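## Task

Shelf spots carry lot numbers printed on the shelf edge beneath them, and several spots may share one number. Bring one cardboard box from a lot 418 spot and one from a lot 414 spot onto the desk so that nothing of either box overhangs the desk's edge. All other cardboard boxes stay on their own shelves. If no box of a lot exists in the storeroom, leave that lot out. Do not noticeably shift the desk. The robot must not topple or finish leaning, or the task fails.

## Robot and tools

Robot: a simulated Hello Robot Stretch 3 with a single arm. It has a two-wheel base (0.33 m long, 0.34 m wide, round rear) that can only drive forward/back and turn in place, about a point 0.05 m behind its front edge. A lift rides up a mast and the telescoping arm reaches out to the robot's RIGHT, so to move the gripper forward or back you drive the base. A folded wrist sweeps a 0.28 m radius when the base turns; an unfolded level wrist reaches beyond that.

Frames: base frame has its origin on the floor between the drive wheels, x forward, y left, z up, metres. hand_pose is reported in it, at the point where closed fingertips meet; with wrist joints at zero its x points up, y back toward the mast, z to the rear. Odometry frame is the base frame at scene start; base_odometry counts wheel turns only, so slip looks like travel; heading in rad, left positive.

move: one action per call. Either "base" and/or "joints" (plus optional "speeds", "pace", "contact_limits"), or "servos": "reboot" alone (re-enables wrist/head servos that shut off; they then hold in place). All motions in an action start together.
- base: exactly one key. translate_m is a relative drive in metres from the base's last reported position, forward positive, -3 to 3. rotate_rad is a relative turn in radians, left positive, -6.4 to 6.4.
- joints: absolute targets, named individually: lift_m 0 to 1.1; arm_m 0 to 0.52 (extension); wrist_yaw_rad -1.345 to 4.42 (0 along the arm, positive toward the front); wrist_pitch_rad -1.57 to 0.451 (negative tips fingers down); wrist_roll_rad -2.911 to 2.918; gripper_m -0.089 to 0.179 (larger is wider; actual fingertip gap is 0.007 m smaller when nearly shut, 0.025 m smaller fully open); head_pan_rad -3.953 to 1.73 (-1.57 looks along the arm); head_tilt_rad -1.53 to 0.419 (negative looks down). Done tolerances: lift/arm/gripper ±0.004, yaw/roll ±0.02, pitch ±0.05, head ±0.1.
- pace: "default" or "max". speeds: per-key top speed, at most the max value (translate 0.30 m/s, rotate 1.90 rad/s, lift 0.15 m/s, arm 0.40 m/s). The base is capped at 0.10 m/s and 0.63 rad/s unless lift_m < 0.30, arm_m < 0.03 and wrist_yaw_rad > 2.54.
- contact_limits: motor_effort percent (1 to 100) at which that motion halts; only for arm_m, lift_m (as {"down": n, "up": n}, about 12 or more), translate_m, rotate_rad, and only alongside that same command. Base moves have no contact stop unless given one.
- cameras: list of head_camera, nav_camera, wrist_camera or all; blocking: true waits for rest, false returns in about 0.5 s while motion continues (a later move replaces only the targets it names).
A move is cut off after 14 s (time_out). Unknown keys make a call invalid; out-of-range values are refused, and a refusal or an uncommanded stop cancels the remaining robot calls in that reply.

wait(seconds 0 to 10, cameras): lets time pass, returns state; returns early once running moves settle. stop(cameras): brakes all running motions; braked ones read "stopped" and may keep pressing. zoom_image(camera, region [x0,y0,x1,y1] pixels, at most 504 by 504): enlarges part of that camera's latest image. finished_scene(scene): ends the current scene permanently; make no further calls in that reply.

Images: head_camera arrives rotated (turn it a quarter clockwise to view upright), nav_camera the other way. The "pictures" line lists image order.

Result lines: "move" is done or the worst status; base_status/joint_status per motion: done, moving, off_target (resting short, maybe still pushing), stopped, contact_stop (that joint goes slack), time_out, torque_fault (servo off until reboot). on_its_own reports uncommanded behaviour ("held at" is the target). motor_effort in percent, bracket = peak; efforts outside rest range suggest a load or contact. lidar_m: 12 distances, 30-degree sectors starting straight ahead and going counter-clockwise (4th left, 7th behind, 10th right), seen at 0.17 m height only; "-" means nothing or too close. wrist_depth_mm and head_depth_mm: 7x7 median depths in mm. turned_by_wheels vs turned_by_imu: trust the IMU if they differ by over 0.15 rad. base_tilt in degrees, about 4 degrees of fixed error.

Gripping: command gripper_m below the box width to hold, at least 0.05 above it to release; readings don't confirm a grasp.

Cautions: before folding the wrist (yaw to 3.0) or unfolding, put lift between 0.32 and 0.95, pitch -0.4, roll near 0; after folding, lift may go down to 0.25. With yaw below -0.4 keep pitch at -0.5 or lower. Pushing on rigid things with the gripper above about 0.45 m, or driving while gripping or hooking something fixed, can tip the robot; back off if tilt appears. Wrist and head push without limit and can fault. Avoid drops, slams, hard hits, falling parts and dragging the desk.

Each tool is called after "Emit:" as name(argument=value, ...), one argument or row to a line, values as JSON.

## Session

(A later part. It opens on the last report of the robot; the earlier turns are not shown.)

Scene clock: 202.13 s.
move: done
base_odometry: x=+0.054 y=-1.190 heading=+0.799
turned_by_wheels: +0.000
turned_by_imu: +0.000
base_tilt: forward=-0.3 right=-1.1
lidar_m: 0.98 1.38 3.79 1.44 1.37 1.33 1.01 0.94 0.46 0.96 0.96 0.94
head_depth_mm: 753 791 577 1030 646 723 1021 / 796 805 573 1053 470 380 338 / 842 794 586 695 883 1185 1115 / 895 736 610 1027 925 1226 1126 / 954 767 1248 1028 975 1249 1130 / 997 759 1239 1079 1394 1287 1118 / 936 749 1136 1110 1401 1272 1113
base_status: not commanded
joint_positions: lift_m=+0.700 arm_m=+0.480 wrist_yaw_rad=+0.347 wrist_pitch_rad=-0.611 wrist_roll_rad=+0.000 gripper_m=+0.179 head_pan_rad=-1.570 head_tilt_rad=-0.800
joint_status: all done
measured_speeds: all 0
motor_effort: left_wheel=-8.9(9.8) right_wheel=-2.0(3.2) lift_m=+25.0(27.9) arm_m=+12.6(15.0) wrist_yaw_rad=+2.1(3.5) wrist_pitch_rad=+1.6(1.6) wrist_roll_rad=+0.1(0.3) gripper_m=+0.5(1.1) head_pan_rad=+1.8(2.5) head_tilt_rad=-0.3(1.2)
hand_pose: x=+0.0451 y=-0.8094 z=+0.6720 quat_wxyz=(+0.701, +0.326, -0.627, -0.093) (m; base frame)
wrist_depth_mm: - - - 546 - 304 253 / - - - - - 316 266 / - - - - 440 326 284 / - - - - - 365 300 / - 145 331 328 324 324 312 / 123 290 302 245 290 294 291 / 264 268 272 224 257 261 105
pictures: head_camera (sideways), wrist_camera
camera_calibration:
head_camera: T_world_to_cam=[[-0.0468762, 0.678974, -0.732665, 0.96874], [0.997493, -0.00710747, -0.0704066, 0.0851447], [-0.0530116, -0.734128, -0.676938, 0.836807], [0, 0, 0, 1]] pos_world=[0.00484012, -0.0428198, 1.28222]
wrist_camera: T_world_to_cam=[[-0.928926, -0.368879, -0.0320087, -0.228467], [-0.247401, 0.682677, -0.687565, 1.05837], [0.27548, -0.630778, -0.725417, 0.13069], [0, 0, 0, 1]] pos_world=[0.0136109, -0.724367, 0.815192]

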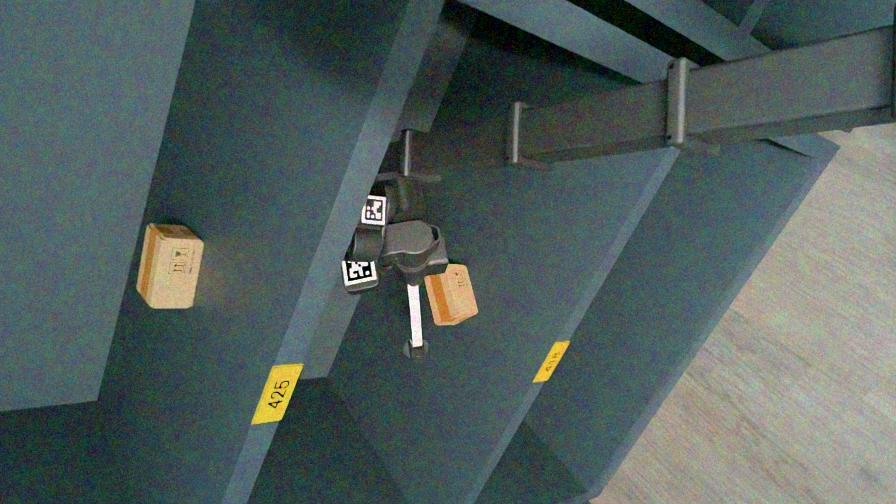

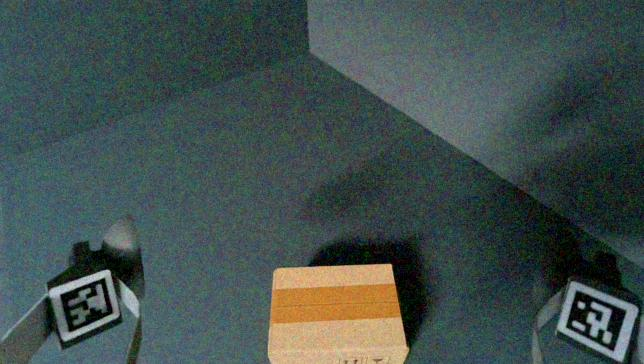

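Emit:
move(
  joints={"lift_m":0.597},
  contact_limits={"lift_m":{"down":15}},
)

Emit:
move(
  joints={"gripper_m":0.05},
  cameras=["wrist_camera"],
)

Emit:
move(
  joints={"lift_m":0.7},
  cameras=["wrist_camera"],
)

Scene clock: 211.70 s.
move: done
base_odometry: x=+0.054 y=-1.190 heading=+0.799
turned_by_wheels: +0.000
turned_by_imu: +0.000
base_tilt: forward=-0.2 right=-1.1
lidar_m: 0.98 1.38 3.79 1.44 1.36 1.33 1.01 0.94 0.46 0.95 0.96 0.94
head_depth_mm: 755 791 577 1031 646 746 1079 / 796 806 571 1085 916 739 424 / 842 795 587 761 618 1156 1112 / 896 737 609 839 923 1228 1125 / 958 765 1248 1061 970 1245 1117 / 997 759 1240 1082 1386 1287 1117 / 934 746 1133 1107 1400 1286 1110
base_status: not commanded
joint_positions: lift_m=+0.597 arm_m=+0.480 wrist_yaw_rad=+0.347 wrist_pitch_rad=-0.611 wrist_roll_rad=+0.000 gripper_m=+0.179 head_pan_rad=-1.570 head_tilt_rad=-0.800
joint_status: all done
measured_speeds: all 0
motor_effort: left_wheel=-9.4(9.7) right_wheel=-2.5(3.0) lift_m=+23.8(26.4) arm_m=-0.8(4.0) wrist_yaw_rad=+2.6(3.4) wrist_pitch_rad=+1.5(1.7) wrist_roll_rad=+0.0(0.6) gripper_m=+0.2(1.0) head_pan_rad=+0.9(1.8) head_tilt_rad=-1.1(2.1)
contact_limits: lift_m down 15 (down: maximum 72; up: maximum 65)
hand_pose: x=+0.0451 y=-0.8094 z=+0.5690 quat_wxyz=(+0.701, +0.326, -0.627, -0.093) (m; base frame)
wrist_depth_mm: - - - - - 304 252 / - 322 326 321 319 313 266 / 289 288 283 281 278 273 264 / 248 246 243 172 232 235 235 / 217 209 208 155 154 213 206 / 123 144 185 152 162 185 183 / 166 168 171 169 169 167 105
pictures: none

Scene clock: 213.53 s.
move: done
base_odometry: x=+0.054 y=-1.190 heading=+0.799
turned_by_wheels: +0.000
turned_by_imu: +0.000
base_tilt: forward=-0.4 right=-1.0
lidar_m: 0.98 1.38 3.79 1.45 1.37 1.33 1.01 0.94 0.46 0.96 0.96 0.94
head_depth_mm: 755 793 579 1029 647 746 1080 / 797 804 572 1082 914 738 424 / 844 794 586 762 618 1158 1109 / 894 738 608 841 928 1226 1128 / 954 765 1241 1051 974 1240 1123 / 991 760 1243 1082 1386 1286 1114 / 935 748 1125 1107 1396 1282 1116
base_status: not commanded
joint_positions: lift_m=+0.597 arm_m=+0.480 wrist_yaw_rad=+0.347 wrist_pitch_rad=-0.611 wrist_roll_rad=+0.000 gripper_m=+0.051 head_pan_rad=-1.570 head_tilt_rad=-0.800
joint_status: all done
measured_speeds: all 0
motor_effort: left_wheel=-8.6(9.7) right_wheel=-1.9(3.1) lift_m=+24.7(25.2) arm_m=-5.8(6.1) wrist_yaw_rad=+2.0(3.5) wrist_pitch_rad=+1.5(1.6) wrist_roll_rad=-0.1(0.3) gripper_m=-13.9(86.3) head_pan_rad=+1.1(1.6) head_tilt_rad=-1.3(2.2)
contact_limits: lift_m down 15 (down: maximum 72; up: maximum 65)
hand_pose: x=+0.0451 y=-0.8094 z=+0.5690 quat_wxyz=(+0.701, +0.326, -0.627, -0.093) (m; base frame)
wrist_depth_mm: - - - - - 304 255 / - 319 323 322 318 315 267 / 291 287 283 279 277 275 265 / 248 245 237 172 226 237 234 / 216 216 153 154 150 209 206 / 192 191 142 154 148 185 185 / 176 165 168 170 168 162 167
pictures: wrist_camera
camera_calibration:
wrist_camera: T_world_to_cam=[[-0.928926, -0.368879, -0.0320087, -0.231764], [-0.247401, 0.682677, -0.687565, 0.987554], [0.27548, -0.630778, -0.725417, 0.0559722], [0, 0, 0, 1]] pos_world=[0.0136109, -0.724367, 0.712192]

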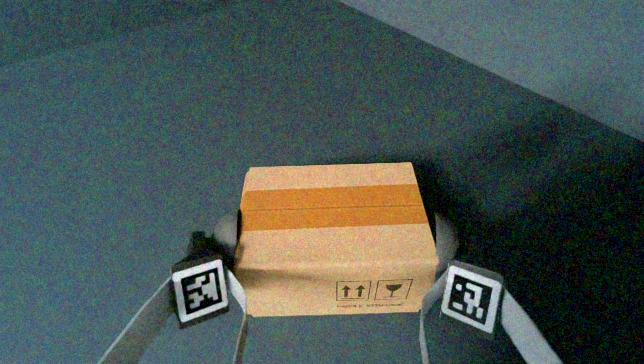

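Scene clock: 215.30 s.
move: done
base_odometry: x=+0.054 y=-1.190 heading=+0.799
turned_by_wheels: +0.000
turned_by_imu: +0.000
base_tilt: forward=-0.3 right=-1.2
lidar_m: 0.98 1.38 3.79 1.44 1.37 1.32 1.01 0.94 0.46 0.96 0.96 0.93
head_depth_mm: 755 795 577 1029 646 721 1025 / 796 806 572 1053 470 380 338 / 842 795 589 695 881 1178 1115 / 889 735 609 1005 926 1223 1135 / 954 766 1242 1031 972 1236 1128 / 993 761 1236 1087 1387 1276 1121 / 934 747 1126 1110 1403 1277 1114
base_status: not commanded
joint_positions: lift_m=+0.700 arm_m=+0.480 wrist_yaw_rad=+0.347 wrist_pitch_rad=-0.618 wrist_roll_rad=+0.000 gripper_m=+0.051 head_pan_rad=-1.570 head_tilt_rad=-0.800
joint_status: all done
measured_speeds: all 0
motor_effort: left_wheel=-8.9(9.6) right_wheel=-2.6(3.2) lift_m=+30.7(34.1) arm_m=-10.9(11.4) wrist_yaw_rad=+2.2(3.6) wrist_pitch_rad=+2.9(3.0) wrist_roll_rad=-0.1(0.3) gripper_m=-13.9(14.4) head_pan_rad=+0.7(1.5) head_tilt_rad=-2.1(2.3)
hand_pose: x=+0.0447 y=-0.8083 z=+0.6706 quat_wxyz=(+0.701, +0.328, -0.626, -0.096) (m; base frame)
wrist_depth_mm: - - - - - 304 254 / - - - - - 316 269 / - - - - - 329 284 / - - - 170 173 367 301 / 325 329 150 156 150 317 312 / 303 303 136 152 148 291 289 / 277 260 263 267 264 253 262
pictures: wrist_camera
camera_calibration:
wrist_camera: T_world_to_cam=[[-0.928982, -0.36872, -0.032228, -0.228217], [-0.249207, 0.687491, -0.682094, 1.05673], [0.273658, -0.625622, -0.730554, 0.138201], [0, 0, 0, 1]] pos_world=[0.0135145, -0.724177, 0.814396]

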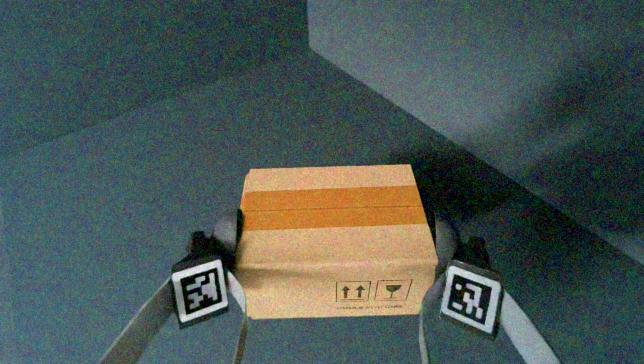

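Emit:
move(
  joints={"arm_m":0.0,"lift_m":0.75},
)

Emit:
move(
  base={"rotate_rad":1.151},
)

Emit:
move(
  base={"translate_m":1.3},
  joints={"head_pan_rad":-3.14,"head_tilt_rad":-0.3},
)

Emit:
move(
  base={"translate_m":0.304},
)

Emit:
move(
  base={"rotate_rad":2.943},
  joints={"head_pan_rad":-1.57,"head_tilt_rad":-0.6},
  cameras=["head_camera","nav_camera"],
)

Scene clock: 256.37 s.
move: contact_stop
base_odometry: x=+0.054 y=-1.190 heading=+0.799
turned_by_wheels: +0.000
turned_by_imu: +0.013
base_tilt: forward=-0.3 right=-1.1
lidar_m: 0.99 1.41 3.79 1.44 1.36 1.33 1.01 0.93 0.46 0.96 0.96 0.94
head_depth_mm: 756 794 578 1032 655 747 305 / 797 811 571 1086 914 823 296 / 848 797 589 1110 907 1203 301 / 906 740 611 1103 925 1151 317 / 963 764 1245 1095 977 590 1079 / 999 760 1242 1082 1389 1258 1117 / 927 753 1121 1113 1399 1282 1111
base_status: not commanded
joint_positions: lift_m=+0.730 arm_m=+0.001 wrist_yaw_rad=+0.349 wrist_pitch_rad=-0.620 wrist_roll_rad=+0.000 gripper_m=+0.051 head_pan_rad=-1.570 head_tilt_rad=-0.800
joint_status: lift_m contact_stop (moved +0.030 of +0.050); the others done
measured_speeds: all 0
on_its_own: lift_m is slack since a contact_stop (your +0.750 is given up)
motor_effort: left_wheel=-2.9(9.3) right_wheel=+0.6(13.0) lift_m=+26.8(51.1) arm_m=-12.2(21.4) wrist_yaw_rad=+0.4(3.5) wrist_pitch_rad=+3.3(3.5) wrist_roll_rad=+0.0(0.3) gripper_m=-13.7(14.3) head_pan_rad=-0.2(0.8) head_tilt_rad=-2.8(3.8)
hand_pose: x=+0.0449 y=-0.3284 z=+0.7001 quat_wxyz=(+0.701, +0.329, -0.625, -0.096) (m; base frame)
wrist_depth_mm: - - - - - - - / - - - - - - - / 720 - - - - - - / 817 - - 174 174 - - / - - 153 155 150 - - / 893 900 136 153 147 124 323 / 832 782 788 800 767 106 304
pictures: none

not run: a stop that you did not command came earlier in this reply.

not run: a stop that you did not command came earlier in this reply.

not run: a stop that you did not command came earlier in this reply.

not run: a stop that you did not command came earlier in this reply.

Emit:
move(
  joints={"lift_m":0.7},
)

Emit:
move(
  base={"rotate_rad":1.138},
)

Emit:
move(
  base={"translate_m":1.3},
  joints={"head_pan_rad":-3.14,"head_tilt_rad":-0.3},
)

Emit:
move(
  base={"translate_m":0.304},
  joints={"lift_m":0.75},
)

Emit:
move(
  base={"rotate_rad":2.943},
  joints={"head_pan_rad":-1.57,"head_tilt_rad":-0.6},
  cameras=["head_camera","nav_camera"],
)

Scene clock: 269.80 s.
move: done
base_odometry: x=+0.054 y=-1.190 heading=+0.799
turned_by_wheels: +0.000
turned_by_imu: +0.000
base_tilt: forward=-0.4 right=-1.1
lidar_m: 0.99 1.40 3.79 1.44 1.36 1.33 1.01 0.93 0.46 0.96 0.96 0.94
head_depth_mm: 754 792 578 1029 654 747 332 / 799 808 572 1083 913 829 325 / 848 796 587 1111 906 1194 322 / 903 738 612 1108 927 1201 353 / 969 766 1251 1094 974 607 1080 / 998 762 1242 1087 1388 1271 1117 / 926 752 1123 1111 1401 1285 1117
base_status: not commanded
joint_positions: lift_m=+0.700 arm_m=+0.001 wrist_yaw_rad=+0.349 wrist_pitch_rad=-0.620 wrist_roll_rad=+0.000 gripper_m=+0.051 head_pan_rad=-1.570 head_tilt_rad=-0.800
joint_status: all done
measured_speeds: all 0
motor_effort: left_wheel=-2.4(3.1) right_wheel=+0.6(1.0) lift_m=+23.5(27.2) arm_m=-9.2(10.5) wrist_yaw_rad=+0.6(1.9) wrist_pitch_rad=+3.2(3.3) wrist_roll_rad=-0.1(0.3) gripper_m=-13.9(14.1) head_pan_rad=-0.5(0.9) head_tilt_rad=-2.3(4.1)
hand_pose: x=+0.0449 y=-0.3284 z=+0.6702 quat_wxyz=(+0.701, +0.329, -0.625, -0.096) (m; base frame)
wrist_depth_mm: - - - - - - - / - - - - - - - / 715 - - - - - - / 804 - - 174 173 - - / - 959 153 155 150 327 320 / 863 870 136 152 148 - 300 / 799 752 763 772 743 106 296
pictures: none

Scene clock: 272.73 s.
move: done
base_odometry: x=+0.054 y=-1.190 heading=+1.937
turned_by_wheels: +1.138
turned_by_imu: +1.118
base_tilt: forward=-0.5 right=-1.2
lidar_m: 2.53 1.45 1.34 1.32 1.15 0.92 0.46 0.99 0.95 0.94 1.02 1.55
head_depth_mm: 758 853 980 1148 1367 1305 332 / 766 867 992 1182 1433 1319 325 / 794 898 1036 1223 1429 1305 322 / 784 890 1029 1225 1458 1269 353 / 799 903 1050 1254 1454 606 1085 / 810 921 1074 1278 1475 1283 1119 / 820 935 1092 1307 1479 1278 1113
base_status: done
joint_positions: lift_m=+0.700 arm_m=+0.001 wrist_yaw_rad=+0.349 wrist_pitch_rad=-0.620 wrist_roll_rad=+0.000 gripper_m=+0.051 head_pan_rad=-1.570 head_tilt_rad=-0.800
joint_status: not commanded
measured_speeds: all 0
motor_effort: left_wheel=-8.3(13.0) right_wheel=+9.5(12.5) lift_m=+26.0(26.4) arm_m=-11.8(12.2) wrist_yaw_rad=+0.3(1.8) wrist_pitch_rad=+3.2(3.4) wrist_roll_rad=+0.3(0.3) gripper_m=-13.7(14.3) head_pan_rad=-0.6(1.2) head_tilt_rad=-4.3(4.6)
hand_pose: x=+0.0449 y=-0.3284 z=+0.6702 quat_wxyz=(+0.701, +0.329, -0.625, -0.096) (m; base frame)
wrist_depth_mm: - - - - - - 563 / - - - - - 661 - / - - - - - 739 - / - - - 174 173 856 - / 989 970 153 155 150 930 - / 877 882 136 152 148 844 823 / 808 759 758 776 755 740 760
pictures: none

Scene clock: 286.87 s.
move: done
base_odometry: x=-0.412 y=+0.024 heading=+1.937
turned_by_wheels: +0.000
turned_by_imu: +0.000
base_tilt: forward=-0.2 right=-1.3
lidar_m: 2.54 0.88 0.62 0.74 1.28 1.89 1.74 1.40 1.12 1.11 1.20 1.82
head_depth_mm: 1805 1928 2031 2118 2188 1922 1573 / 1814 1954 2041 2153 2199 1910 1544 / 1825 1954 2067 2168 2300 1930 1539 / 1854 1636 1778 1892 1962 1916 1543 / 1903 2012 2131 2237 2263 1976 1524 / 1935 2035 2134 2259 2272 1980 1522 / 1944 2056 2135 2239 2257 1991 1518
base_status: done
joint_positions: lift_m=+0.700 arm_m=+0.001 wrist_yaw_rad=+0.349 wrist_pitch_rad=-0.620 wrist_roll_rad=+0.000 gripper_m=+0.051 head_pan_rad=-3.140 head_tilt_rad=-0.300
joint_status: all done
measured_speeds: all 0
motor_effort: left_wheel=+1.1(9.1) right_wheel=+8.6(14.6) lift_m=+31.1(32.3) arm_m=+1.2(13.5) wrist_yaw_rad=+0.1(2.1) wrist_pitch_rad=+3.2(3.4) wrist_roll_rad=+0.1(0.3) gripper_m=-13.6(14.4) head_pan_rad=+3.8(6.0) head_tilt_rad=-3.4(7.3)
hand_pose: x=+0.0449 y=-0.3284 z=+0.6702 quat_wxyz=(+0.701, +0.329, -0.625, -0.096) (m; base frame)
wrist_depth_mm: - - - - - - - / - - - - - - - / - - - - - - - / - - - 174 - - - / - 993 153 155 151 946 931 / 877 889 136 153 148 846 847 / 812 754 765 756 753 744 768
pictures: none

Scene clock: 291.03 s.
move: done
base_odometry: x=-0.520 y=+0.308 heading=+1.937
turned_by_wheels: +0.000
turned_by_imu: +0.000
base_tilt: forward=-0.2 right=-1.2
lidar_m: 2.24 1.05 0.68 0.49 1.24 1.85 2.04 1.45 1.16 1.14 1.24 2.26
head_depth_mm: 2078 2210 2308 2398 2367 2059 1563 / 2108 2231 2350 2423 2446 2030 1562 / 2142 2244 2369 2460 2571 2025 1547 / 2159 1947 2163 2334 2307 2000 1526 / 2181 2266 2407 2507 2529 1996 1525 / 2213 2327 2430 2508 2545 1989 1525 / 2259 2239 2273 2318 2373 1971 1524
base_status: done
joint_positions: lift_m=+0.750 arm_m=+0.001 wrist_yaw_rad=+0.349 wrist_pitch_rad=-0.620 wrist_roll_rad=+0.000 gripper_m=+0.051 head_pan_rad=-3.140 head_tilt_rad=-0.300
joint_status: all done
measured_speeds: all 0
motor_effort: left_wheel=+3.5(8.7) right_wheel=+7.4(14.8) lift_m=+23.4(34.8) arm_m=+6.1(6.1) wrist_yaw_rad=+0.9(2.3) wrist_pitch_rad=+3.3(3.4) wrist_roll_rad=+0.0(0.5) gripper_m=-13.5(14.2) head_pan_rad=+3.6(3.9) head_tilt_rad=-2.8(3.2)
hand_pose: x=+0.0449 y=-0.3284 z=+0.7202 quat_wxyz=(+0.701, +0.329, -0.625, -0.096) (m; base frame)
wrist_depth_mm: - - - - 884 - - / - - - - - - - / - - - - - - - / - - - 174 - - - / - - 153 155 151 - 976 / 934 927 136 153 147 891 898 / 849 798 825 828 807 788 808
pictures: none

Scene clock: 296.80 s.
move: done
base_odometry: x=-0.520 y=+0.308 heading=-1.404
turned_by_wheels: +2.942
turned_by_imu: +2.879
base_tilt: forward=-0.4 right=-1.2
lidar_m: 2.04 1.84 1.23 1.14 1.15 1.46 2.24 1.84 0.68 0.49 0.81 1.42
head_depth_mm: 973 1074 1194 1133 839 670 1193 / 964 1061 1185 1121 835 664 1189 / 951 1048 1165 1112 830 662 1149 / 940 1030 1143 1101 821 656 575 / 930 1016 1135 1093 813 655 543 / 923 1005 1113 1079 812 649 570 / 910 996 1102 1067 805 646 582
base_status: done
joint_positions: lift_m=+0.750 arm_m=+0.001 wrist_yaw_rad=+0.329 wrist_pitch_rad=-0.674 wrist_roll_rad=+0.011 gripper_m=+0.051 head_pan_rad=-1.570 head_tilt_rad=-0.600
joint_status: all done
measured_speeds: all 0
on_its_own: wrist_yaw_rad is at rest, and its effort (+16.0) is outside its rest range (-9 to +9); wrist_pitch_rad is at rest, and its effort (+13.0) is outside its rest range (-8 to +12)
motor_effort: left_wheel=-12.0(14.2) right_wheel=+14.9(20.0) lift_m=+25.0(25.5) arm_m=-7.7(9.1) wrist_yaw_rad=+16.0(22.0) wrist_pitch_rad=+13.0(14.1) wrist_roll_rad=-3.7(3.7) gripper_m=-13.5(14.2) head_pan_rad=-3.1(6.1) head_tilt_rad=+3.4(9.1)
hand_pose: x=+0.0383 y=-0.3208 z=+0.7100 quat_wxyz=(+0.694, +0.339, -0.623, -0.123) (m; base frame)
wrist_depth_mm: - - - - - - - / - - - - - - - / - - - - - - - / - - - 167 164 - - / - - 153 156 153 149 - / 906 897 134 143 137 850 843 / 835 802 798 779 165 751 778
pictures: head_camera (sideways), nav_camera (sideways)
camera_calibration:
head_camera: T_world_to_cam=[[-0.0467501, 0.519968, -0.852906, 1.12543], [0.997499, -0.0210139, -0.0674867, 0.0813543], [-0.0530138, -0.853927, -0.517685, 0.629597], [0, 0, 0, 1]] pos_world=[0.0048405, -0.0458489, 1.29131]
nav_camera: T_world_to_cam=[[0.0175188, -0.542461, 0.839898, -1.04989], [-0.999787, -0.0186573, 0.00880366, 0.0448604], [0.0108946, -0.839874, -0.542673, 0.659426], [0, 0, 0, 1]] pos_world=[0.0560593, -0.0148508, 1.23925]

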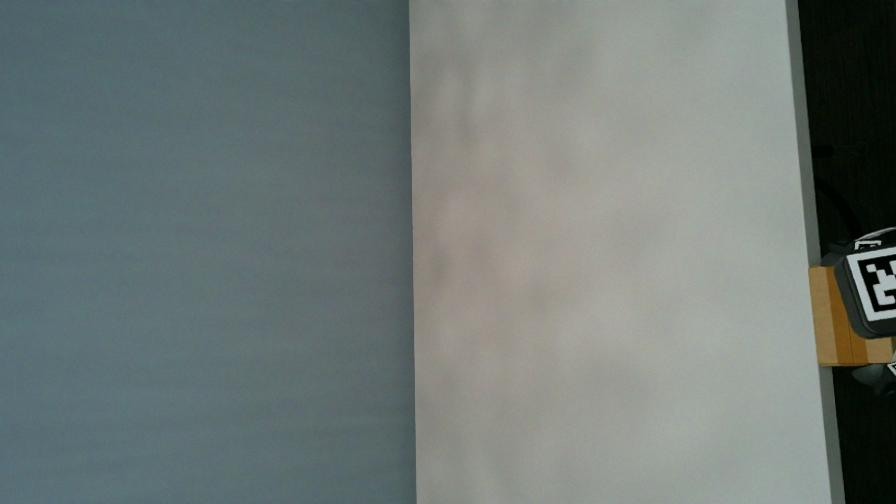

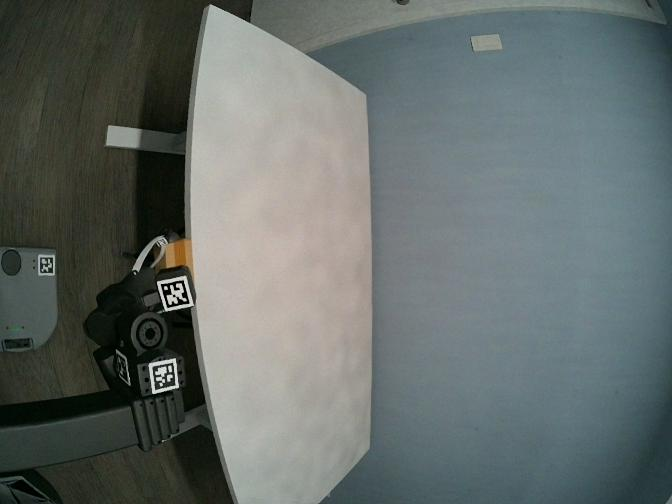

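Emit:
move(
  base={"rotate_rad":-0.3},
)

Emit:
move(
  joints={"lift_m":0.9},
  cameras=["wrist_camera"],
)

Emit:
move(
  base={"rotate_rad":0.34},
  cameras=["head_camera","nav_camera"],
)

Scene clock: 306.23 s.
move: done
base_odometry: x=-0.520 y=+0.308 heading=-1.704
turned_by_wheels: -0.300
turned_by_imu: -0.294
base_tilt: forward=-0.4 right=-1.1
lidar_m: 1.80 2.03 1.47 1.16 1.14 1.23 2.27 2.24 1.05 0.69 0.49 0.80
head_depth_mm: 1169 1312 1499 1132 842 1347 1248 / 1117 1239 1394 1123 834 710 1242 / 1070 1179 1325 1110 830 680 1240 / 1015 1123 1254 1102 823 659 1134 / 981 1070 1188 1083 815 653 536 / 944 1031 1133 1077 811 650 556 / 909 987 1084 1070 807 647 555
base_status: done
joint_positions: lift_m=+0.750 arm_m=+0.001 wrist_yaw_rad=+0.356 wrist_pitch_rad=-0.634 wrist_roll_rad=+0.000 gripper_m=+0.051 head_pan_rad=-1.570 head_tilt_rad=-0.600
joint_status: not commanded
measured_speeds: all 0
motor_effort: left_wheel=+8.8(13.5) right_wheel=-10.0(13.4) lift_m=+26.2(26.2) arm_m=-5.2(6.3) wrist_yaw_rad=-5.4(17.8) wrist_pitch_rad=+5.8(13.2) wrist_roll_rad=-0.1(3.9) gripper_m=-12.2(14.1) head_pan_rad=-3.0(3.6) head_tilt_rad=+2.4(3.7)
hand_pose: x=+0.0454 y=-0.3257 z=+0.7175 quat_wxyz=(+0.701, +0.336, -0.622, -0.098) (m; base frame)
wrist_depth_mm: - - - - - - - / - - - - - - - / - - - - - - - / - - - 170 166 - - / - - 154 154 154 - 944 / 931 910 134 143 137 901 880 / 857 798 804 792 788 781 798
pictures: none

Scene clock: 308.43 s.
move: done
base_odometry: x=-0.520 y=+0.308 heading=-1.704
turned_by_wheels: +0.000
turned_by_imu: +0.000
base_tilt: forward=-0.4 right=-1.2
lidar_m: 1.82 2.04 1.47 1.15 1.15 1.23 2.27 2.24 1.05 0.68 0.49 0.80
head_depth_mm: 1168 1316 1483 1130 843 731 - / 1118 1244 1392 1119 836 706 - / 1065 1180 1323 1113 830 680 - / 1023 1124 1260 1103 821 296 - / 983 1073 1187 1099 819 294 310 / 942 1029 1136 1071 812 648 556 / 905 982 1082 1070 805 648 555
base_status: not commanded
joint_positions: lift_m=+0.900 arm_m=+0.001 wrist_yaw_rad=+0.353 wrist_pitch_rad=-0.625 wrist_roll_rad=+0.000 gripper_m=+0.051 head_pan_rad=-1.570 head_tilt_rad=-0.600
joint_status: all done
measured_speeds: all 0
motor_effort: left_wheel=+8.6(8.7) right_wheel=-9.7(10.6) lift_m=+31.9(34.9) arm_m=-4.0(5.5) wrist_yaw_rad=-3.3(5.5) wrist_pitch_rad=+4.1(5.9) wrist_roll_rad=-0.1(0.3) gripper_m=-12.5(12.8) head_pan_rad=-3.3(3.5) head_tilt_rad=+2.4(3.4)
hand_pose: x=+0.0454 y=-0.3274 z=+0.8693 quat_wxyz=(+0.701, +0.332, -0.624, -0.096) (m; base frame)
wrist_depth_mm: - - - - - - - / - - - - - - - / - - - - - - - / - - - 169 166 - - / - - 150 153 154 - - / - - 134 143 137 - - / 982 921 951 934 908 124 933
pictures: wrist_camera
camera_calibration:
wrist_camera: T_world_to_cam=[[-0.926843, -0.374035, -0.0325473, -0.0454266], [-0.254727, 0.690143, -0.67736, 0.858869], [0.275819, -0.619516, -0.734931, 0.589734], [0, 0, 0, 1]] pos_world=[0.0140137, -0.244384, 1.0137]

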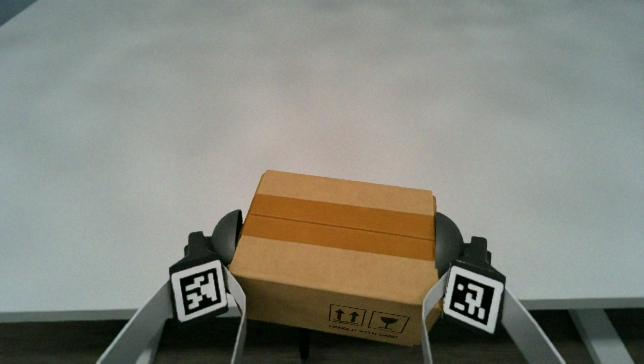

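Scene clock: 310.07 s.
move: done
base_odometry: x=-0.520 y=+0.308 heading=-1.364
turned_by_wheels: +0.340
turned_by_imu: +0.334
base_tilt: forward=-0.3 right=-1.2
lidar_m: 2.05 1.75 1.21 1.14 1.17 1.52 2.24 1.06 0.69 0.49 0.81 1.49
head_depth_mm: 960 1053 1176 1141 842 710 - / 949 1054 1164 1126 834 705 - / 945 1041 1158 1108 832 662 - / 938 1031 1141 1099 821 296 - / 932 1021 1138 1091 816 295 311 / 921 1010 1120 1080 811 649 568 / 917 1005 1109 1070 805 647 581
base_status: done
joint_positions: lift_m=+0.900 arm_m=+0.001 wrist_yaw_rad=+0.353 wrist_pitch_rad=-0.625 wrist_roll_rad=+0.000 gripper_m=+0.051 head_pan_rad=-1.570 head_tilt_rad=-0.600
joint_status: not commanded
measured_speeds: all 0
motor_effort: left_wheel=-8.5(13.0) right_wheel=+8.4(11.5) lift_m=+29.8(32.0) arm_m=-4.6(5.1) wrist_yaw_rad=-2.8(3.9) wrist_pitch_rad=+4.1(4.2) wrist_roll_rad=-0.1(0.3) gripper_m=-13.1(13.1) head_pan_rad=-2.3(3.4) head_tilt_rad=+2.1(3.2)
hand_pose: x=+0.0454 y=-0.3274 z=+0.8693 quat_wxyz=(+0.701, +0.332, -0.624, -0.096) (m; base frame)
wrist_depth_mm: - - - - - - - / - - - - - - - / - - - - - - - / - - - 169 165 - - / - - 150 153 153 - - / - - 134 143 137 - - / - 956 945 941 158 108 -
pictures: head_camera (sideways), nav_camera (sideways)
camera_calibration:
head_camera: T_world_to_cam=[[-0.046645, 0.519971, -0.85291, 1.12544], [0.997498, -0.0211554, -0.0674497, 0.0813001], [-0.0531155, -0.853922, -0.517683, 0.629595], [0, 0, 0, 1]] pos_world=[0.00484053, -0.045849, 1.29131]
nav_camera: T_world_to_cam=[[0.0174101, -0.542465, 0.839898, -1.04988], [-0.999791, -0.018431, 0.00882051, 0.0448419], [0.0106953, -0.839876, -0.542673, 0.659437], [0, 0, 0, 1]] pos_world=[0.0560582, -0.0148503, 1.23925]

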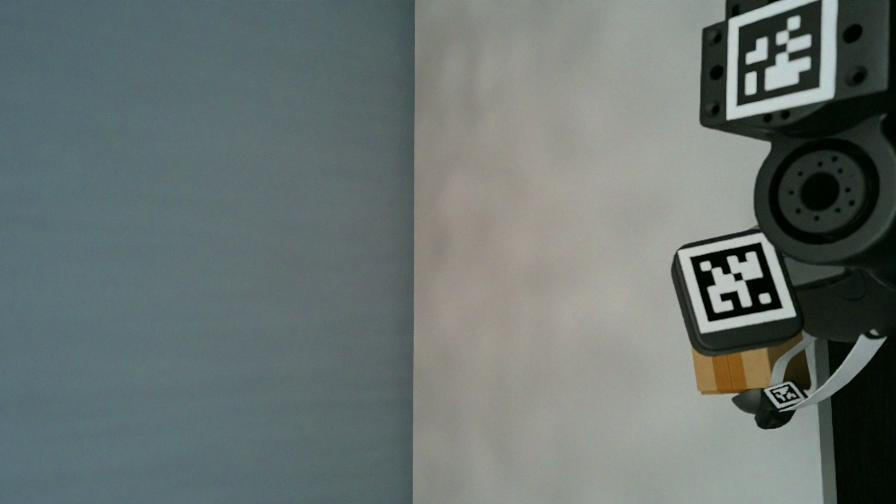

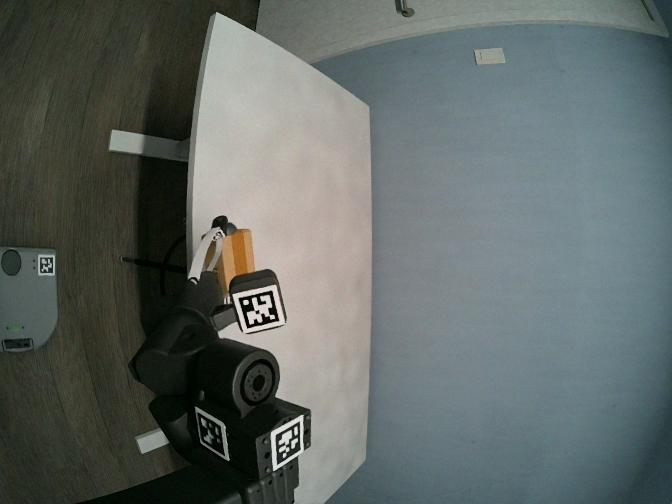

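Emit:
move(
  joints={"arm_m":0.25},
)

Emit:
move(
  joints={"lift_m":0.81},
)

Emit:
move(
  joints={"lift_m":0.77},
  contact_limits={"lift_m":{"down":13}},
  speeds={"lift_m":0.03},
  cameras=["wrist_camera"],
)

Emit:
wait(
  seconds=0,
  cameras=["head_camera"],
)

Scene clock: 319.77 s.
move: done
base_odometry: x=-0.520 y=+0.308 heading=-1.364
turned_by_wheels: +0.000
turned_by_imu: +0.000
base_tilt: forward=-0.2 right=-1.1
lidar_m: 2.04 1.75 1.21 1.14 1.17 1.51 2.24 1.06 0.68 0.49 0.81 1.49
head_depth_mm: 958 1053 1175 1075 - - 1193 / 950 1049 1163 392 752 663 1155 / 942 1034 1138 384 748 662 989 / 936 1025 1141 415 468 658 918 / 927 1018 1134 1037 738 653 1141 / 920 1008 1123 1074 810 649 1133 / 915 1001 1117 1069 805 647 582
base_status: not commanded
joint_positions: lift_m=+0.900 arm_m=+0.250 wrist_yaw_rad=+0.353 wrist_pitch_rad=-0.625 wrist_roll_rad=+0.000 gripper_m=+0.051 head_pan_rad=-1.570 head_tilt_rad=-0.600
joint_status: all done
measured_speeds: all 0
motor_effort: left_wheel=-8.7(9.3) right_wheel=+8.1(8.9) lift_m=+24.3(27.4) arm_m=+12.7(15.3) wrist_yaw_rad=-2.0(3.8) wrist_pitch_rad=+4.1(4.3) wrist_roll_rad=-0.1(0.4) gripper_m=-12.4(13.2) head_pan_rad=-2.2(3.0) head_tilt_rad=+1.9(2.9)
hand_pose: x=+0.0454 y=-0.5769 z=+0.8693 quat_wxyz=(+0.701, +0.332, -0.624, -0.096) (m; base frame)
wrist_depth_mm: 924 - - - - - - / - - - - - - - / - - - - - - - / - - - 170 166 - - / - - 150 153 154 - - / - - 135 143 137 - - / - - - 163 153 108 -
pictures: none

Scene clock: 321.43 s.
move: done
base_odometry: x=-0.520 y=+0.308 heading=-1.364
turned_by_wheels: +0.000
turned_by_imu: +0.000
base_tilt: forward=-0.2 right=-1.1
lidar_m: 2.04 1.75 1.21 1.14 1.16 1.51 2.24 1.06 0.68 0.49 0.81 1.49
head_depth_mm: 955 1056 1182 1139 842 315 - / 953 1050 1163 1119 391 334 1107 / 947 1036 1154 1101 442 645 988 / 935 1030 1145 1099 455 622 922 / 929 1024 1129 1088 714 653 1139 / 922 1013 1122 1073 809 650 1141 / 923 1005 1111 1070 802 646 583
base_status: not commanded
joint_positions: lift_m=+0.810 arm_m=+0.250 wrist_yaw_rad=+0.353 wrist_pitch_rad=-0.625 wrist_roll_rad=+0.000 gripper_m=+0.051 head_pan_rad=-1.570 head_tilt_rad=-0.600
joint_status: all done
measured_speeds: all 0
motor_effort: left_wheel=-8.8(9.2) right_wheel=+7.8(9.0) lift_m=+23.9(27.2) arm_m=+12.5(14.0) wrist_yaw_rad=-2.9(4.0) wrist_pitch_rad=+4.1(4.2) wrist_roll_rad=-0.2(0.3) gripper_m=-12.8(13.0) head_pan_rad=-2.4(2.7) head_tilt_rad=+1.6(2.4)
hand_pose: x=+0.0454 y=-0.5769 z=+0.7793 quat_wxyz=(+0.701, +0.332, -0.624, -0.096) (m; base frame)
wrist_depth_mm: - - - - - - - / - - - - - - - / - - - - - - - / - - - 169 165 - - / - - 150 154 154 - - / - - 134 143 137 - - / - - - 163 153 108 -
pictures: none

Scene clock: 323.20 s.
move: done
base_odometry: x=-0.520 y=+0.308 heading=-1.364
turned_by_wheels: +0.000
turned_by_imu: +0.000
base_tilt: forward=-0.2 right=-1.3
lidar_m: 2.04 1.75 1.21 1.14 1.16 1.51 2.23 1.06 0.68 0.49 0.81 1.49
head_depth_mm: 960 1055 1178 1135 840 668 310 / 950 1047 1170 1122 467 368 580 / 947 1040 1149 1118 458 624 986 / 938 1032 1147 1110 491 604 922 / 932 1023 1130 1088 722 653 1143 / 924 1015 1122 1083 811 651 1128 / 917 1004 1117 1071 805 647 582
base_status: not commanded
joint_positions: lift_m=+0.770 arm_m=+0.250 wrist_yaw_rad=+0.352 wrist_pitch_rad=-0.555 wrist_roll_rad=-0.007 gripper_m=+0.051 head_pan_rad=-1.570 head_tilt_rad=-0.600
joint_status: all done
measured_speeds: all 0
on_its_own: wrist_pitch_rad is at rest, and its effort (-8.6) is outside its rest range (-8 to +12)
motor_effort: left_wheel=-8.7(9.2) right_wheel=+7.4(9.0) lift_m=+15.0(26.9) arm_m=+12.6(13.4) wrist_yaw_rad=-1.4(4.3) wrist_pitch_rad=-8.6(9.1) wrist_roll_rad=+2.3(2.5) gripper_m=-12.4(12.8) head_pan_rad=-1.9(2.6) head_tilt_rad=+1.6(2.6)
contact_limits: lift_m down 13 (down: maximum 72; up: maximum 65)
hand_pose: x=+0.0491 y=-0.5875 z=+0.7531 quat_wxyz=(+0.706, +0.310, -0.633, -0.071) (m; base frame)
wrist_depth_mm: - - - - - - - / - - - - - - - / - - - - - - - / - - - 171 164 - - / - - 149 155 149 - - / - - 132 140 133 - - / - - - 159 149 - -
pictures: wrist_camera
camera_calibration:
wrist_camera: T_world_to_cam=[[-0.925367, -0.378272, -0.0246065, -0.151578], [-0.243286, 0.642422, -0.726709, 0.969219], [0.290701, -0.666486, -0.686505, 0.277417], [0, 0, 0, 1]] pos_world=[0.0148863, -0.495091, 0.891058]

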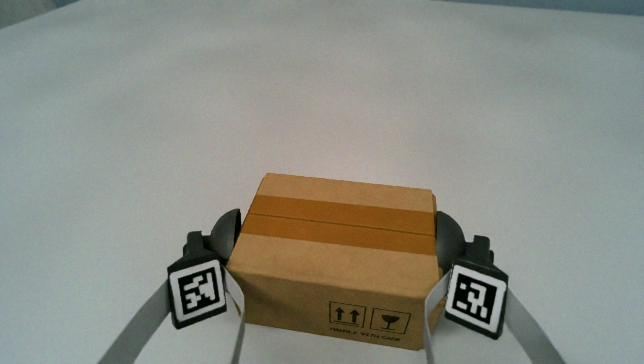

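Scene clock: 323.20 s.
base_odometry: x=-0.520 y=+0.308 heading=-1.364
turned_by_wheels: +0.000
turned_by_imu: +0.000
base_tilt: forward=-0.2 right=-1.3
lidar_m: 2.04 1.75 1.21 1.14 1.16 1.51 2.23 1.06 0.68 0.49 0.81 1.49
head_depth_mm: 960 1055 1178 1135 840 668 310 / 950 1047 1170 1122 467 368 580 / 947 1040 1149 1118 458 624 986 / 938 1032 1147 1110 491 604 922 / 932 1023 1130 1088 722 653 1143 / 924 1015 1122 1083 811 651 1128 / 917 1004 1117 1071 805 647 582
base_status: not commanded
joint_positions: lift_m=+0.770 arm_m=+0.250 wrist_yaw_rad=+0.352 wrist_pitch_rad=-0.555 wrist_roll_rad=-0.007 gripper_m=+0.051 head_pan_rad=-1.570 head_tilt_rad=-0.600
joint_status: all done
measured_speeds: all 0
on_its_own: wrist_pitch_rad is at rest, and its effort (-8.6) is outside its rest range (-8 to +12)
motor_effort: left_wheel=-8.7(9.2) right_wheel=+7.4(9.0) lift_m=+15.0(26.9) arm_m=+12.6(13.4) wrist_yaw_rad=-1.4(4.3) wrist_pitch_rad=-8.6(9.1) wrist_roll_rad=+2.3(2.5) gripper_m=-12.4(12.8) head_pan_rad=-1.9(2.6) head_tilt_rad=+1.6(2.6)
contact_limits: lift_m down 13 (down: maximum 72; up: maximum 65)
hand_pose: x=+0.0491 y=-0.5875 z=+0.7531 quat_wxyz=(+0.706, +0.310, -0.633, -0.071) (m; base frame)
wrist_depth_mm: - - - - - - - / - - - - - - - / - - - - - - - / - - - 171 164 - - / - - 149 155 149 - - / - - 132 140 133 - - / - - - 159 149 - -
pictures: head_camera (sideways)
camera_calibration:
head_camera: T_world_to_cam=[[-0.046645, 0.519971, -0.85291, 1.12544], [0.997498, -0.0211554, -0.0674497, 0.0813001], [-0.0531155, -0.853922, -0.517683, 0.629595], [0, 0, 0, 1]] pos_world=[0.00484053, -0.045849, 1.29131]

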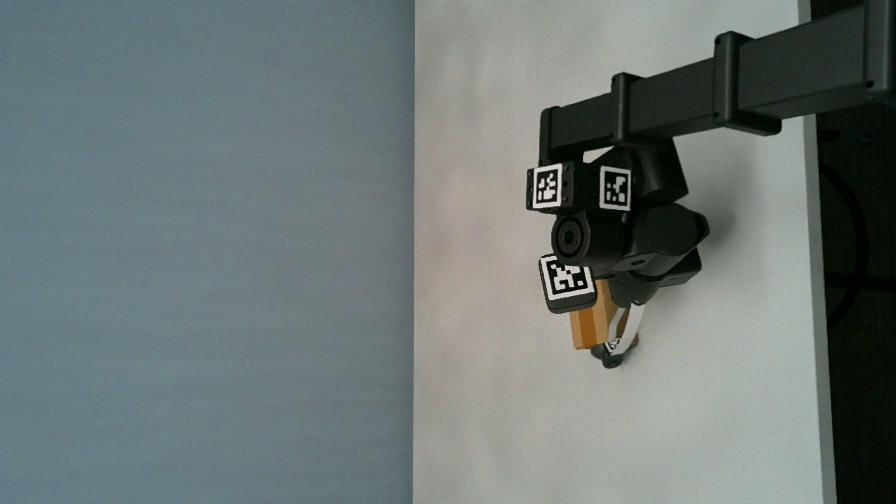

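Emit:
move(
  joints={"gripper_m":0.155},
)

Emit:
move(
  joints={"lift_m":0.92},
  cameras=["wrist_camera"],
)

Emit:
move(
  joints={"arm_m":0.0,"wrist_pitch_rad":-0.4},
)

Emit:
move(
  joints={"wrist_yaw_rad":3.0,"gripper_m":0.04},
)

Emit:
move(
  base={"rotate_rad":2.654},
  joints={"lift_m":0.35,"head_pan_rad":0},
)

Emit:
move(
  base={"translate_m":1.86},
  joints={"lift_m":0.29,"head_pan_rad":-1.2,"head_tilt_rad":-0.4},
  pace="max",
  contact_limits={"translate_m":40},
  cameras=["nav_camera"],
)

Scene clock: 345.63 s.
move: done
base_odometry: x=-0.520 y=+0.308 heading=-1.364
turned_by_wheels: +0.000
turned_by_imu: +0.000
base_tilt: forward=-0.2 right=-1.1
lidar_m: 2.04 1.75 1.21 1.14 1.16 1.52 2.23 1.06 0.69 0.49 0.80 1.49
head_depth_mm: 960 1056 1177 1134 839 671 311 / 950 1045 1160 1118 468 369 580 / 943 1039 1151 1110 458 611 984 / 939 1031 1144 1102 492 540 919 / 931 1019 1134 1091 743 637 1139 / 925 1013 1120 1078 811 651 1131 / 913 1001 1113 1071 805 645 582
base_status: not commanded
joint_positions: lift_m=+0.770 arm_m=+0.250 wrist_yaw_rad=+0.352 wrist_pitch_rad=-0.610 wrist_roll_rad=-0.004 gripper_m=+0.155 head_pan_rad=-1.570 head_tilt_rad=-0.600
joint_status: all done
measured_speeds: all 0
motor_effort: left_wheel=-8.1(8.8) right_wheel=+7.1(8.1) lift_m=+30.8(30.8) arm_m=+11.7(12.4) wrist_yaw_rad=-2.7(2.9) wrist_pitch_rad=+1.4(8.8) wrist_roll_rad=+1.0(2.3) gripper_m=+0.5(81.3) head_pan_rad=-1.9(2.2) head_tilt_rad=+1.3(2.1)
contact_limits: lift_m down 13 (down: maximum 72; up: maximum 65)
hand_pose: x=+0.0461 y=-0.5793 z=+0.7422 quat_wxyz=(+0.703, +0.327, -0.625, -0.091) (m; base frame)
wrist_depth_mm: - - - - - - - / - - - - - - - / - - - - - - - / - - - 155 154 - - / - 146 140 136 138 - - / - 124 156 148 143 136 - / 108 119 - - - - 109
pictures: none

Scene clock: 347.83 s.
move: done
base_odometry: x=-0.520 y=+0.308 heading=-1.364
turned_by_wheels: +0.000
turned_by_imu: +0.000
base_tilt: forward=-0.3 right=-1.1
lidar_m: 2.05 1.75 1.21 1.14 1.17 1.52 2.24 1.06 0.68 0.49 0.80 1.49
head_depth_mm: 958 1060 1176 326 - 669 1190 / 951 1047 1145 363 805 665 1152 / 944 1034 1124 381 775 660 988 / 936 1029 1144 401 726 658 922 / 925 1022 1134 1035 735 655 1138 / 919 1010 1119 1080 782 649 1138 / 914 1001 1114 1068 805 647 582
base_status: not commanded
joint_positions: lift_m=+0.920 arm_m=+0.250 wrist_yaw_rad=+0.352 wrist_pitch_rad=-0.611 wrist_roll_rad=-0.004 gripper_m=+0.155 head_pan_rad=-1.570 head_tilt_rad=-0.600
joint_status: all done
measured_speeds: all 0
motor_effort: left_wheel=-8.2(9.1) right_wheel=+7.6(8.1) lift_m=+31.0(34.7) arm_m=+11.0(12.3) wrist_yaw_rad=-2.0(3.9) wrist_pitch_rad=+1.6(1.6) wrist_roll_rad=+1.5(1.6) gripper_m=+0.8(1.2) head_pan_rad=-1.7(2.5) head_tilt_rad=+0.8(1.9)
hand_pose: x=+0.0460 y=-0.5791 z=+0.8920 quat_wxyz=(+0.703, +0.328, -0.625, -0.091) (m; base frame)
wrist_depth_mm: 881 - - - - - - / - - - - - - - / - - - - - - - / - - - - - - - / - 146 - - - - - / - 124 - 273 - 136 - / 108 120 - 253 253 - 109
pictures: wrist_camera
camera_calibration:
wrist_camera: T_world_to_cam=[[-0.926411, -0.375412, -0.0287912, -0.142453], [-0.254234, 0.680112, -0.687614, 1.05154], [0.27772, -0.629693, -0.725506, 0.435891], [0, 0, 0, 1]] pos_world=[0.0143107, -0.494164, 1.03519]

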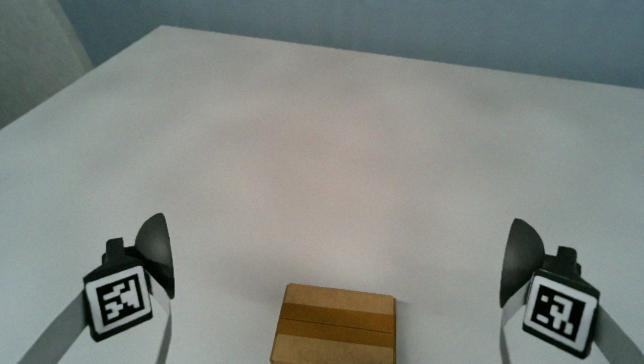

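Scene clock: 350.90 s.
move: done
base_odometry: x=-0.520 y=+0.308 heading=-1.364
turned_by_wheels: +0.000
turned_by_imu: +0.000
base_tilt: forward=-0.4 right=-1.2
lidar_m: 2.04 1.75 1.21 1.14 1.17 1.52 2.24 1.06 0.68 0.49 0.81 1.49
head_depth_mm: 958 1057 1184 1133 840 - - / 953 1050 1167 1122 834 727 - / 939 1042 1155 1112 827 681 - / 935 1032 1145 1103 825 - - / 931 1022 1139 1089 816 - 1139 / 923 1011 1120 1076 812 652 1143 / 916 1006 1112 1075 804 598 581
base_status: not commanded
joint_positions: lift_m=+0.920 arm_m=+0.001 wrist_yaw_rad=+0.352 wrist_pitch_rad=-0.420 wrist_roll_rad=-0.004 gripper_m=+0.155 head_pan_rad=-1.570 head_tilt_rad=-0.600
joint_status: all done
measured_speeds: all 0
motor_effort: left_wheel=-7.7(8.9) right_wheel=+7.2(7.9) lift_m=+27.9(31.3) arm_m=-13.4(14.7) wrist_yaw_rad=-1.1(3.3) wrist_pitch_rad=+3.3(5.5) wrist_roll_rad=+1.3(1.5) gripper_m=+0.9(1.1) head_pan_rad=-1.1(2.0) head_tilt_rad=+0.8(1.7)
hand_pose: x=+0.0557 y=-0.3560 z=+0.9322 quat_wxyz=(+0.708, +0.266, -0.653, -0.024) (m; base frame)
wrist_depth_mm: - - - - - - - / - - - - - - - / - - - - - - - / - - - - - - - / - 146 - - 415 - - / - 124 - - - 136 - / 116 119 - - - - 109
pictures: none

Scene clock: 353.23 s.
move: done
base_odometry: x=-0.520 y=+0.308 heading=-1.364
turned_by_wheels: +0.000
turned_by_imu: +0.000
base_tilt: forward=-0.1 right=-1.2
lidar_m: 2.04 1.75 1.21 1.14 1.16 1.51 2.24 1.06 0.68 0.49 0.81 1.49
head_depth_mm: 962 1053 1179 1136 842 - - / 952 1043 1172 1121 837 726 - / 943 1043 1156 1108 828 683 - / 937 1033 1145 1096 824 676 - / 925 1020 1133 1090 760 693 - / 922 1013 1120 1079 811 668 - / 914 1003 1121 1068 807 647 583
base_status: not commanded
joint_positions: lift_m=+0.920 arm_m=+0.001 wrist_yaw_rad=+2.997 wrist_pitch_rad=-0.420 wrist_roll_rad=-0.004 gripper_m=+0.040 head_pan_rad=-1.570 head_tilt_rad=-0.600
joint_status: all done
measured_speeds: all 0
motor_effort: left_wheel=-8.0(8.7) right_wheel=+7.6(8.1) lift_m=+25.0(27.9) arm_m=-12.2(13.4) wrist_yaw_rad=+1.9(6.6) wrist_pitch_rad=+3.4(3.4) wrist_roll_rad=+1.0(1.5) gripper_m=+0.2(81.5) head_pan_rad=-1.3(1.9) head_tilt_rad=+0.6(1.5)
hand_pose: x=+0.0111 y=+0.0762 z=+0.9322 quat_wxyz=(+0.197, +0.699, +0.098, +0.681) (m; base frame)
wrist_depth_mm: - 137 - - - - - / - 148 - - - - - / - 162 - - - - - / - 187 - - - - - / - - 203 - - - - / - - 127 - 130 - - / - - 264 - - - -
pictures: none

Scene clock: 359.23 s.
move: done
base_odometry: x=-0.520 y=+0.308 heading=+1.289
turned_by_wheels: +2.654
turned_by_imu: +2.610
base_tilt: forward=-0.3 right=-1.1
lidar_m: 1.53 2.24 1.05 0.69 0.76 0.81 1.51 2.04 1.73 1.21 1.14 1.17
head_depth_mm: 1183 1242 1323 1417 1528 1489 1250 / 1317 1399 1492 1623 1699 1484 1239 / 2348 2634 2875 2163 1861 1480 1231 / 2228 2445 2747 2466 1837 1472 1230 / 2087 2266 2532 2440 1833 1458 1221 / 1976 2155 2359 2427 1810 1461 1216 / 1853 2010 2203 2308 1792 1446 1213
base_status: done
joint_positions: lift_m=+0.350 arm_m=+0.001 wrist_yaw_rad=+2.997 wrist_pitch_rad=-0.420 wrist_roll_rad=-0.004 gripper_m=+0.040 head_pan_rad=+0.000 head_tilt_rad=-0.600
joint_status: all done
measured_speeds: all 0
motor_effort: left_wheel=-8.6(13.4) right_wheel=+9.2(11.9) lift_m=+25.0(26.9) arm_m=-12.2(13.5) wrist_yaw_rad=+1.8(3.6) wrist_pitch_rad=+3.1(3.3) wrist_roll_rad=+1.2(1.5) gripper_m=+0.2(1.1) head_pan_rad=-3.0(6.2) head_tilt_rad=-0.2(1.4)
hand_pose: x=+0.0111 y=+0.0763 z=+0.3623 quat_wxyz=(+0.197, +0.699, +0.098, +0.681) (m; base frame)
wrist_depth_mm: - 137 - - - - - / - 148 - - - - - / 643 162 939 - - - - / 844 187 757 827 812 806 810 / 702 661 203 659 660 666 678 / 586 587 126 565 129 575 570 / 520 527 263 342 496 507 502
pictures: none

Scene clock: 367.13 s.
move: done
base_odometry: x=-0.004 y=+2.095 heading=+1.289
turned_by_wheels: +0.000
turned_by_imu: +0.002
base_tilt: forward=-0.3 right=-1.1
lidar_m: 0.74 0.70 0.71 0.94 2.17 1.85 2.41 0.64 0.34 0.43 1.59 1.06
head_depth_mm: 1444 1498 555 563 571 580 591 / 1423 1528 1654 1777 1881 737 747 / 1399 1488 1590 1718 1873 1784 1413 / 1365 1453 1549 1683 1809 1784 1413 / 1334 1416 1515 1623 1755 1754 1406 / 1307 1388 1475 1584 1709 1752 1393 / 1279 1360 1442 1542 1660 1735 1381
base_status: done
joint_positions: lift_m=+0.290 arm_m=+0.001 wrist_yaw_rad=+2.997 wrist_pitch_rad=-0.419 wrist_roll_rad=-0.004 gripper_m=+0.040 head_pan_rad=-1.200 head_tilt_rad=-0.400
joint_status: all done
measured_speeds: all 0
motor_effort: left_wheel=+1.6(8.4) right_wheel=+2.7(17.5) lift_m=+29.6(31.5) arm_m=-10.2(12.9) wrist_yaw_rad=+1.5(3.3) wrist_pitch_rad=+3.0(3.2) wrist_roll_rad=+1.5(1.6) gripper_m=+0.2(1.0) head_pan_rad=+3.2(5.9) head_tilt_rad=-3.6(7.2)
contact_limits: translate_m 40 (maximum 100)
hand_pose: x=+0.0110 y=+0.0764 z=+0.3025 quat_wxyz=(+0.197, +0.699, +0.097, +0.681) (m; base frame)
wrist_depth_mm: - 137 - - - 632 565 / - 148 - - - - 589 / 940 162 857 910 862 - 601 / 752 186 676 724 721 713 649 / 613 592 204 583 576 603 584 / 521 514 127 311 129 507 508 / 452 289 260 279 434 443 440
pictures: nav_camera (sideways)
camera_calibration:
nav_camera: T_world_to_cam=[[0.148162, -0.333969, 0.930867, -1.16933], [-0.926161, -0.376931, 0.0121805, 0.0399536], [0.346804, -0.863937, -0.365156, 0.426354], [0, 0, 0, 1]] pos_world=[0.0623921, -0.00711742, 1.24369]

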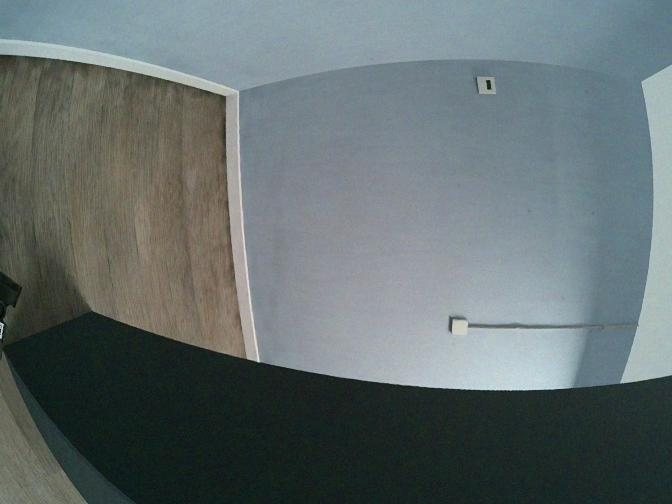

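Emit:
move(
  base={"rotate_rad":-1.05},
)

Emit:
move(
  base={"translate_m":0.9},
  joints={"head_pan_rad":-1.6,"head_tilt_rad":-0.4},
  pace="max",
  contact_limits={"translate_m":40},
  cameras=["nav_camera","head_camera"],
)

Scene clock: 378.60 s.
move: done
base_odometry: x=-0.004 y=+2.095 heading=+0.240
turned_by_wheels: -1.050
turned_by_imu: -1.033
base_tilt: forward=-0.3 right=-1.3
lidar_m: 1.59 1.05 0.74 0.70 0.72 0.94 2.16 1.86 2.13 0.61 0.34 0.43
head_depth_mm: 3188 3397 3618 3663 2466 1806 1419 / 786 999 1375 2172 2240 1782 1419 / 432 488 562 661 804 1020 1299 / 310 328 353 391 436 493 567 / - 284 299 321 347 378 415 / - 290 311 334 362 395 435 / 285 301 322 349 379 416 459
base_status: done
joint_positions: lift_m=+0.290 arm_m=+0.001 wrist_yaw_rad=+2.997 wrist_pitch_rad=-0.419 wrist_roll_rad=-0.004 gripper_m=+0.040 head_pan_rad=-1.200 head_tilt_rad=-0.400
joint_status: not commanded
measured_speeds: all 0
motor_effort: left_wheel=+8.0(12.4) right_wheel=-10.8(13.0) lift_m=+28.9(29.9) arm_m=-13.0(13.0) wrist_yaw_rad=+0.6(3.2) wrist_pitch_rad=+2.9(3.1) wrist_roll_rad=+1.2(1.6) gripper_m=+0.1(0.8) head_pan_rad=+3.6(3.8) head_tilt_rad=-3.5(4.4)
hand_pose: x=+0.0110 y=+0.0764 z=+0.3025 quat_wxyz=(+0.197, +0.699, +0.097, +0.681) (m; base frame)
wrist_depth_mm: 617 137 - - - - - / - 147 - - - - - / - 162 170 824 834 835 849 / 709 186 670 724 714 715 714 / 611 586 203 572 574 592 591 / 519 519 127 311 129 507 504 / 441 288 260 279 430 445 441
pictures: none

Scene clock: 382.93 s.
move: done
base_odometry: x=+0.871 y=+2.309 heading=+0.240
turned_by_wheels: +0.000
turned_by_imu: +0.000
base_tilt: forward=-0.5 right=-1.2
lidar_m: 0.69 0.71 0.78 0.75 0.76 1.01 2.45 0.42 0.42 1.19 1.04 0.73
head_depth_mm: 974 1050 1128 959 1268 1070 848 / 1000 1048 1118 1138 1287 1105 1257 / 1790 1900 1969 1938 1450 1436 1379 / 3328 3479 3745 3021 2291 1772 1418 / 3368 3593 3751 3697 2361 1759 1396 / 3304 3485 3779 3688 2369 1743 1392 / 2788 2768 2785 2834 2339 1739 1383
base_status: done
joint_positions: lift_m=+0.290 arm_m=+0.001 wrist_yaw_rad=+2.997 wrist_pitch_rad=-0.419 wrist_roll_rad=-0.004 gripper_m=+0.040 head_pan_rad=-1.600 head_tilt_rad=-0.400
joint_status: all done
measured_speeds: all 0
motor_effort: left_wheel=+3.3(13.8) right_wheel=+5.0(11.9) lift_m=+28.5(29.8) arm_m=-11.4(13.2) wrist_yaw_rad=+1.1(3.2) wrist_pitch_rad=+3.1(3.2) wrist_roll_rad=+1.2(1.5) gripper_m=+0.5(0.9) head_pan_rad=+2.7(5.7) head_tilt_rad=-3.1(6.2)
contact_limits: translate_m 40 (maximum 100)
hand_pose: x=+0.0110 y=+0.0764 z=+0.3025 quat_wxyz=(+0.197, +0.699, +0.097, +0.681) (m; base frame)
wrist_depth_mm: - 137 - - - - 816 / - 147 - - - - - / - 162 172 833 861 871 770 / 744 187 674 723 712 720 689 / 611 585 203 580 575 599 582 / 520 522 126 311 129 507 501 / 441 288 259 278 432 441 442
pictures: head_camera (sideways), nav_camera (sideways)
camera_calibration:
head_camera: T_world_to_cam=[[-0.0362525, 0.341584, -0.939152, 1.23787], [0.996023, -0.0641914, -0.0617952, 0.073995], [-0.0813937, -0.937656, -0.337899, 0.395806], [0, 0, 0, 1]] pos_world=[0.00339118, -0.0469565, 1.30086]
nav_camera: T_world_to_cam=[[0.00626597, -0.365419, 0.930822, -1.16842], [-0.99983, 0.0138504, 0.0121678, 0.0404468], [-0.0173386, -0.93074, -0.36527, 0.428706], [0, 0, 0, 1]] pos_world=[0.0551943, -0.0285071, 1.24369]

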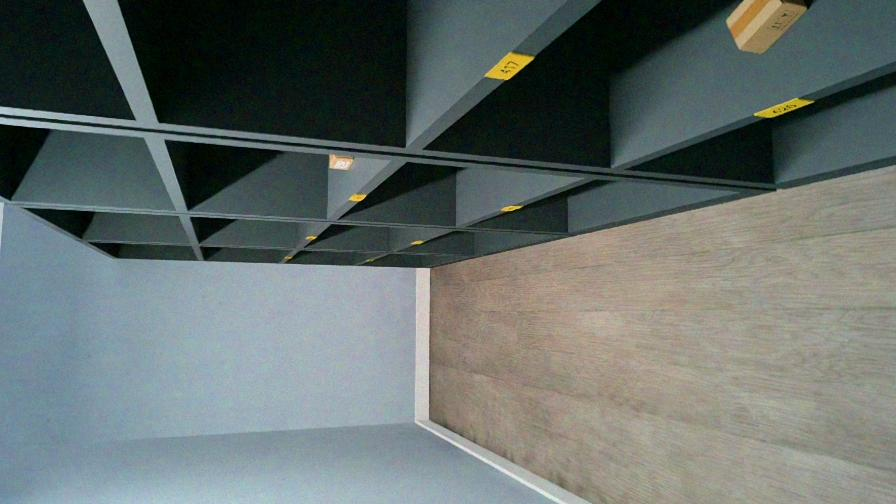

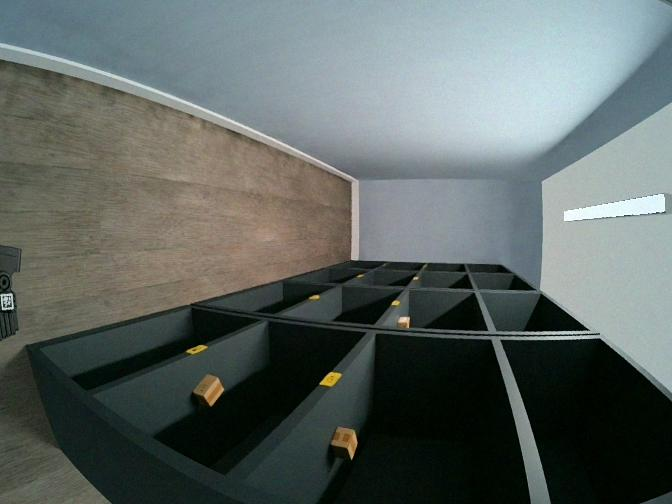

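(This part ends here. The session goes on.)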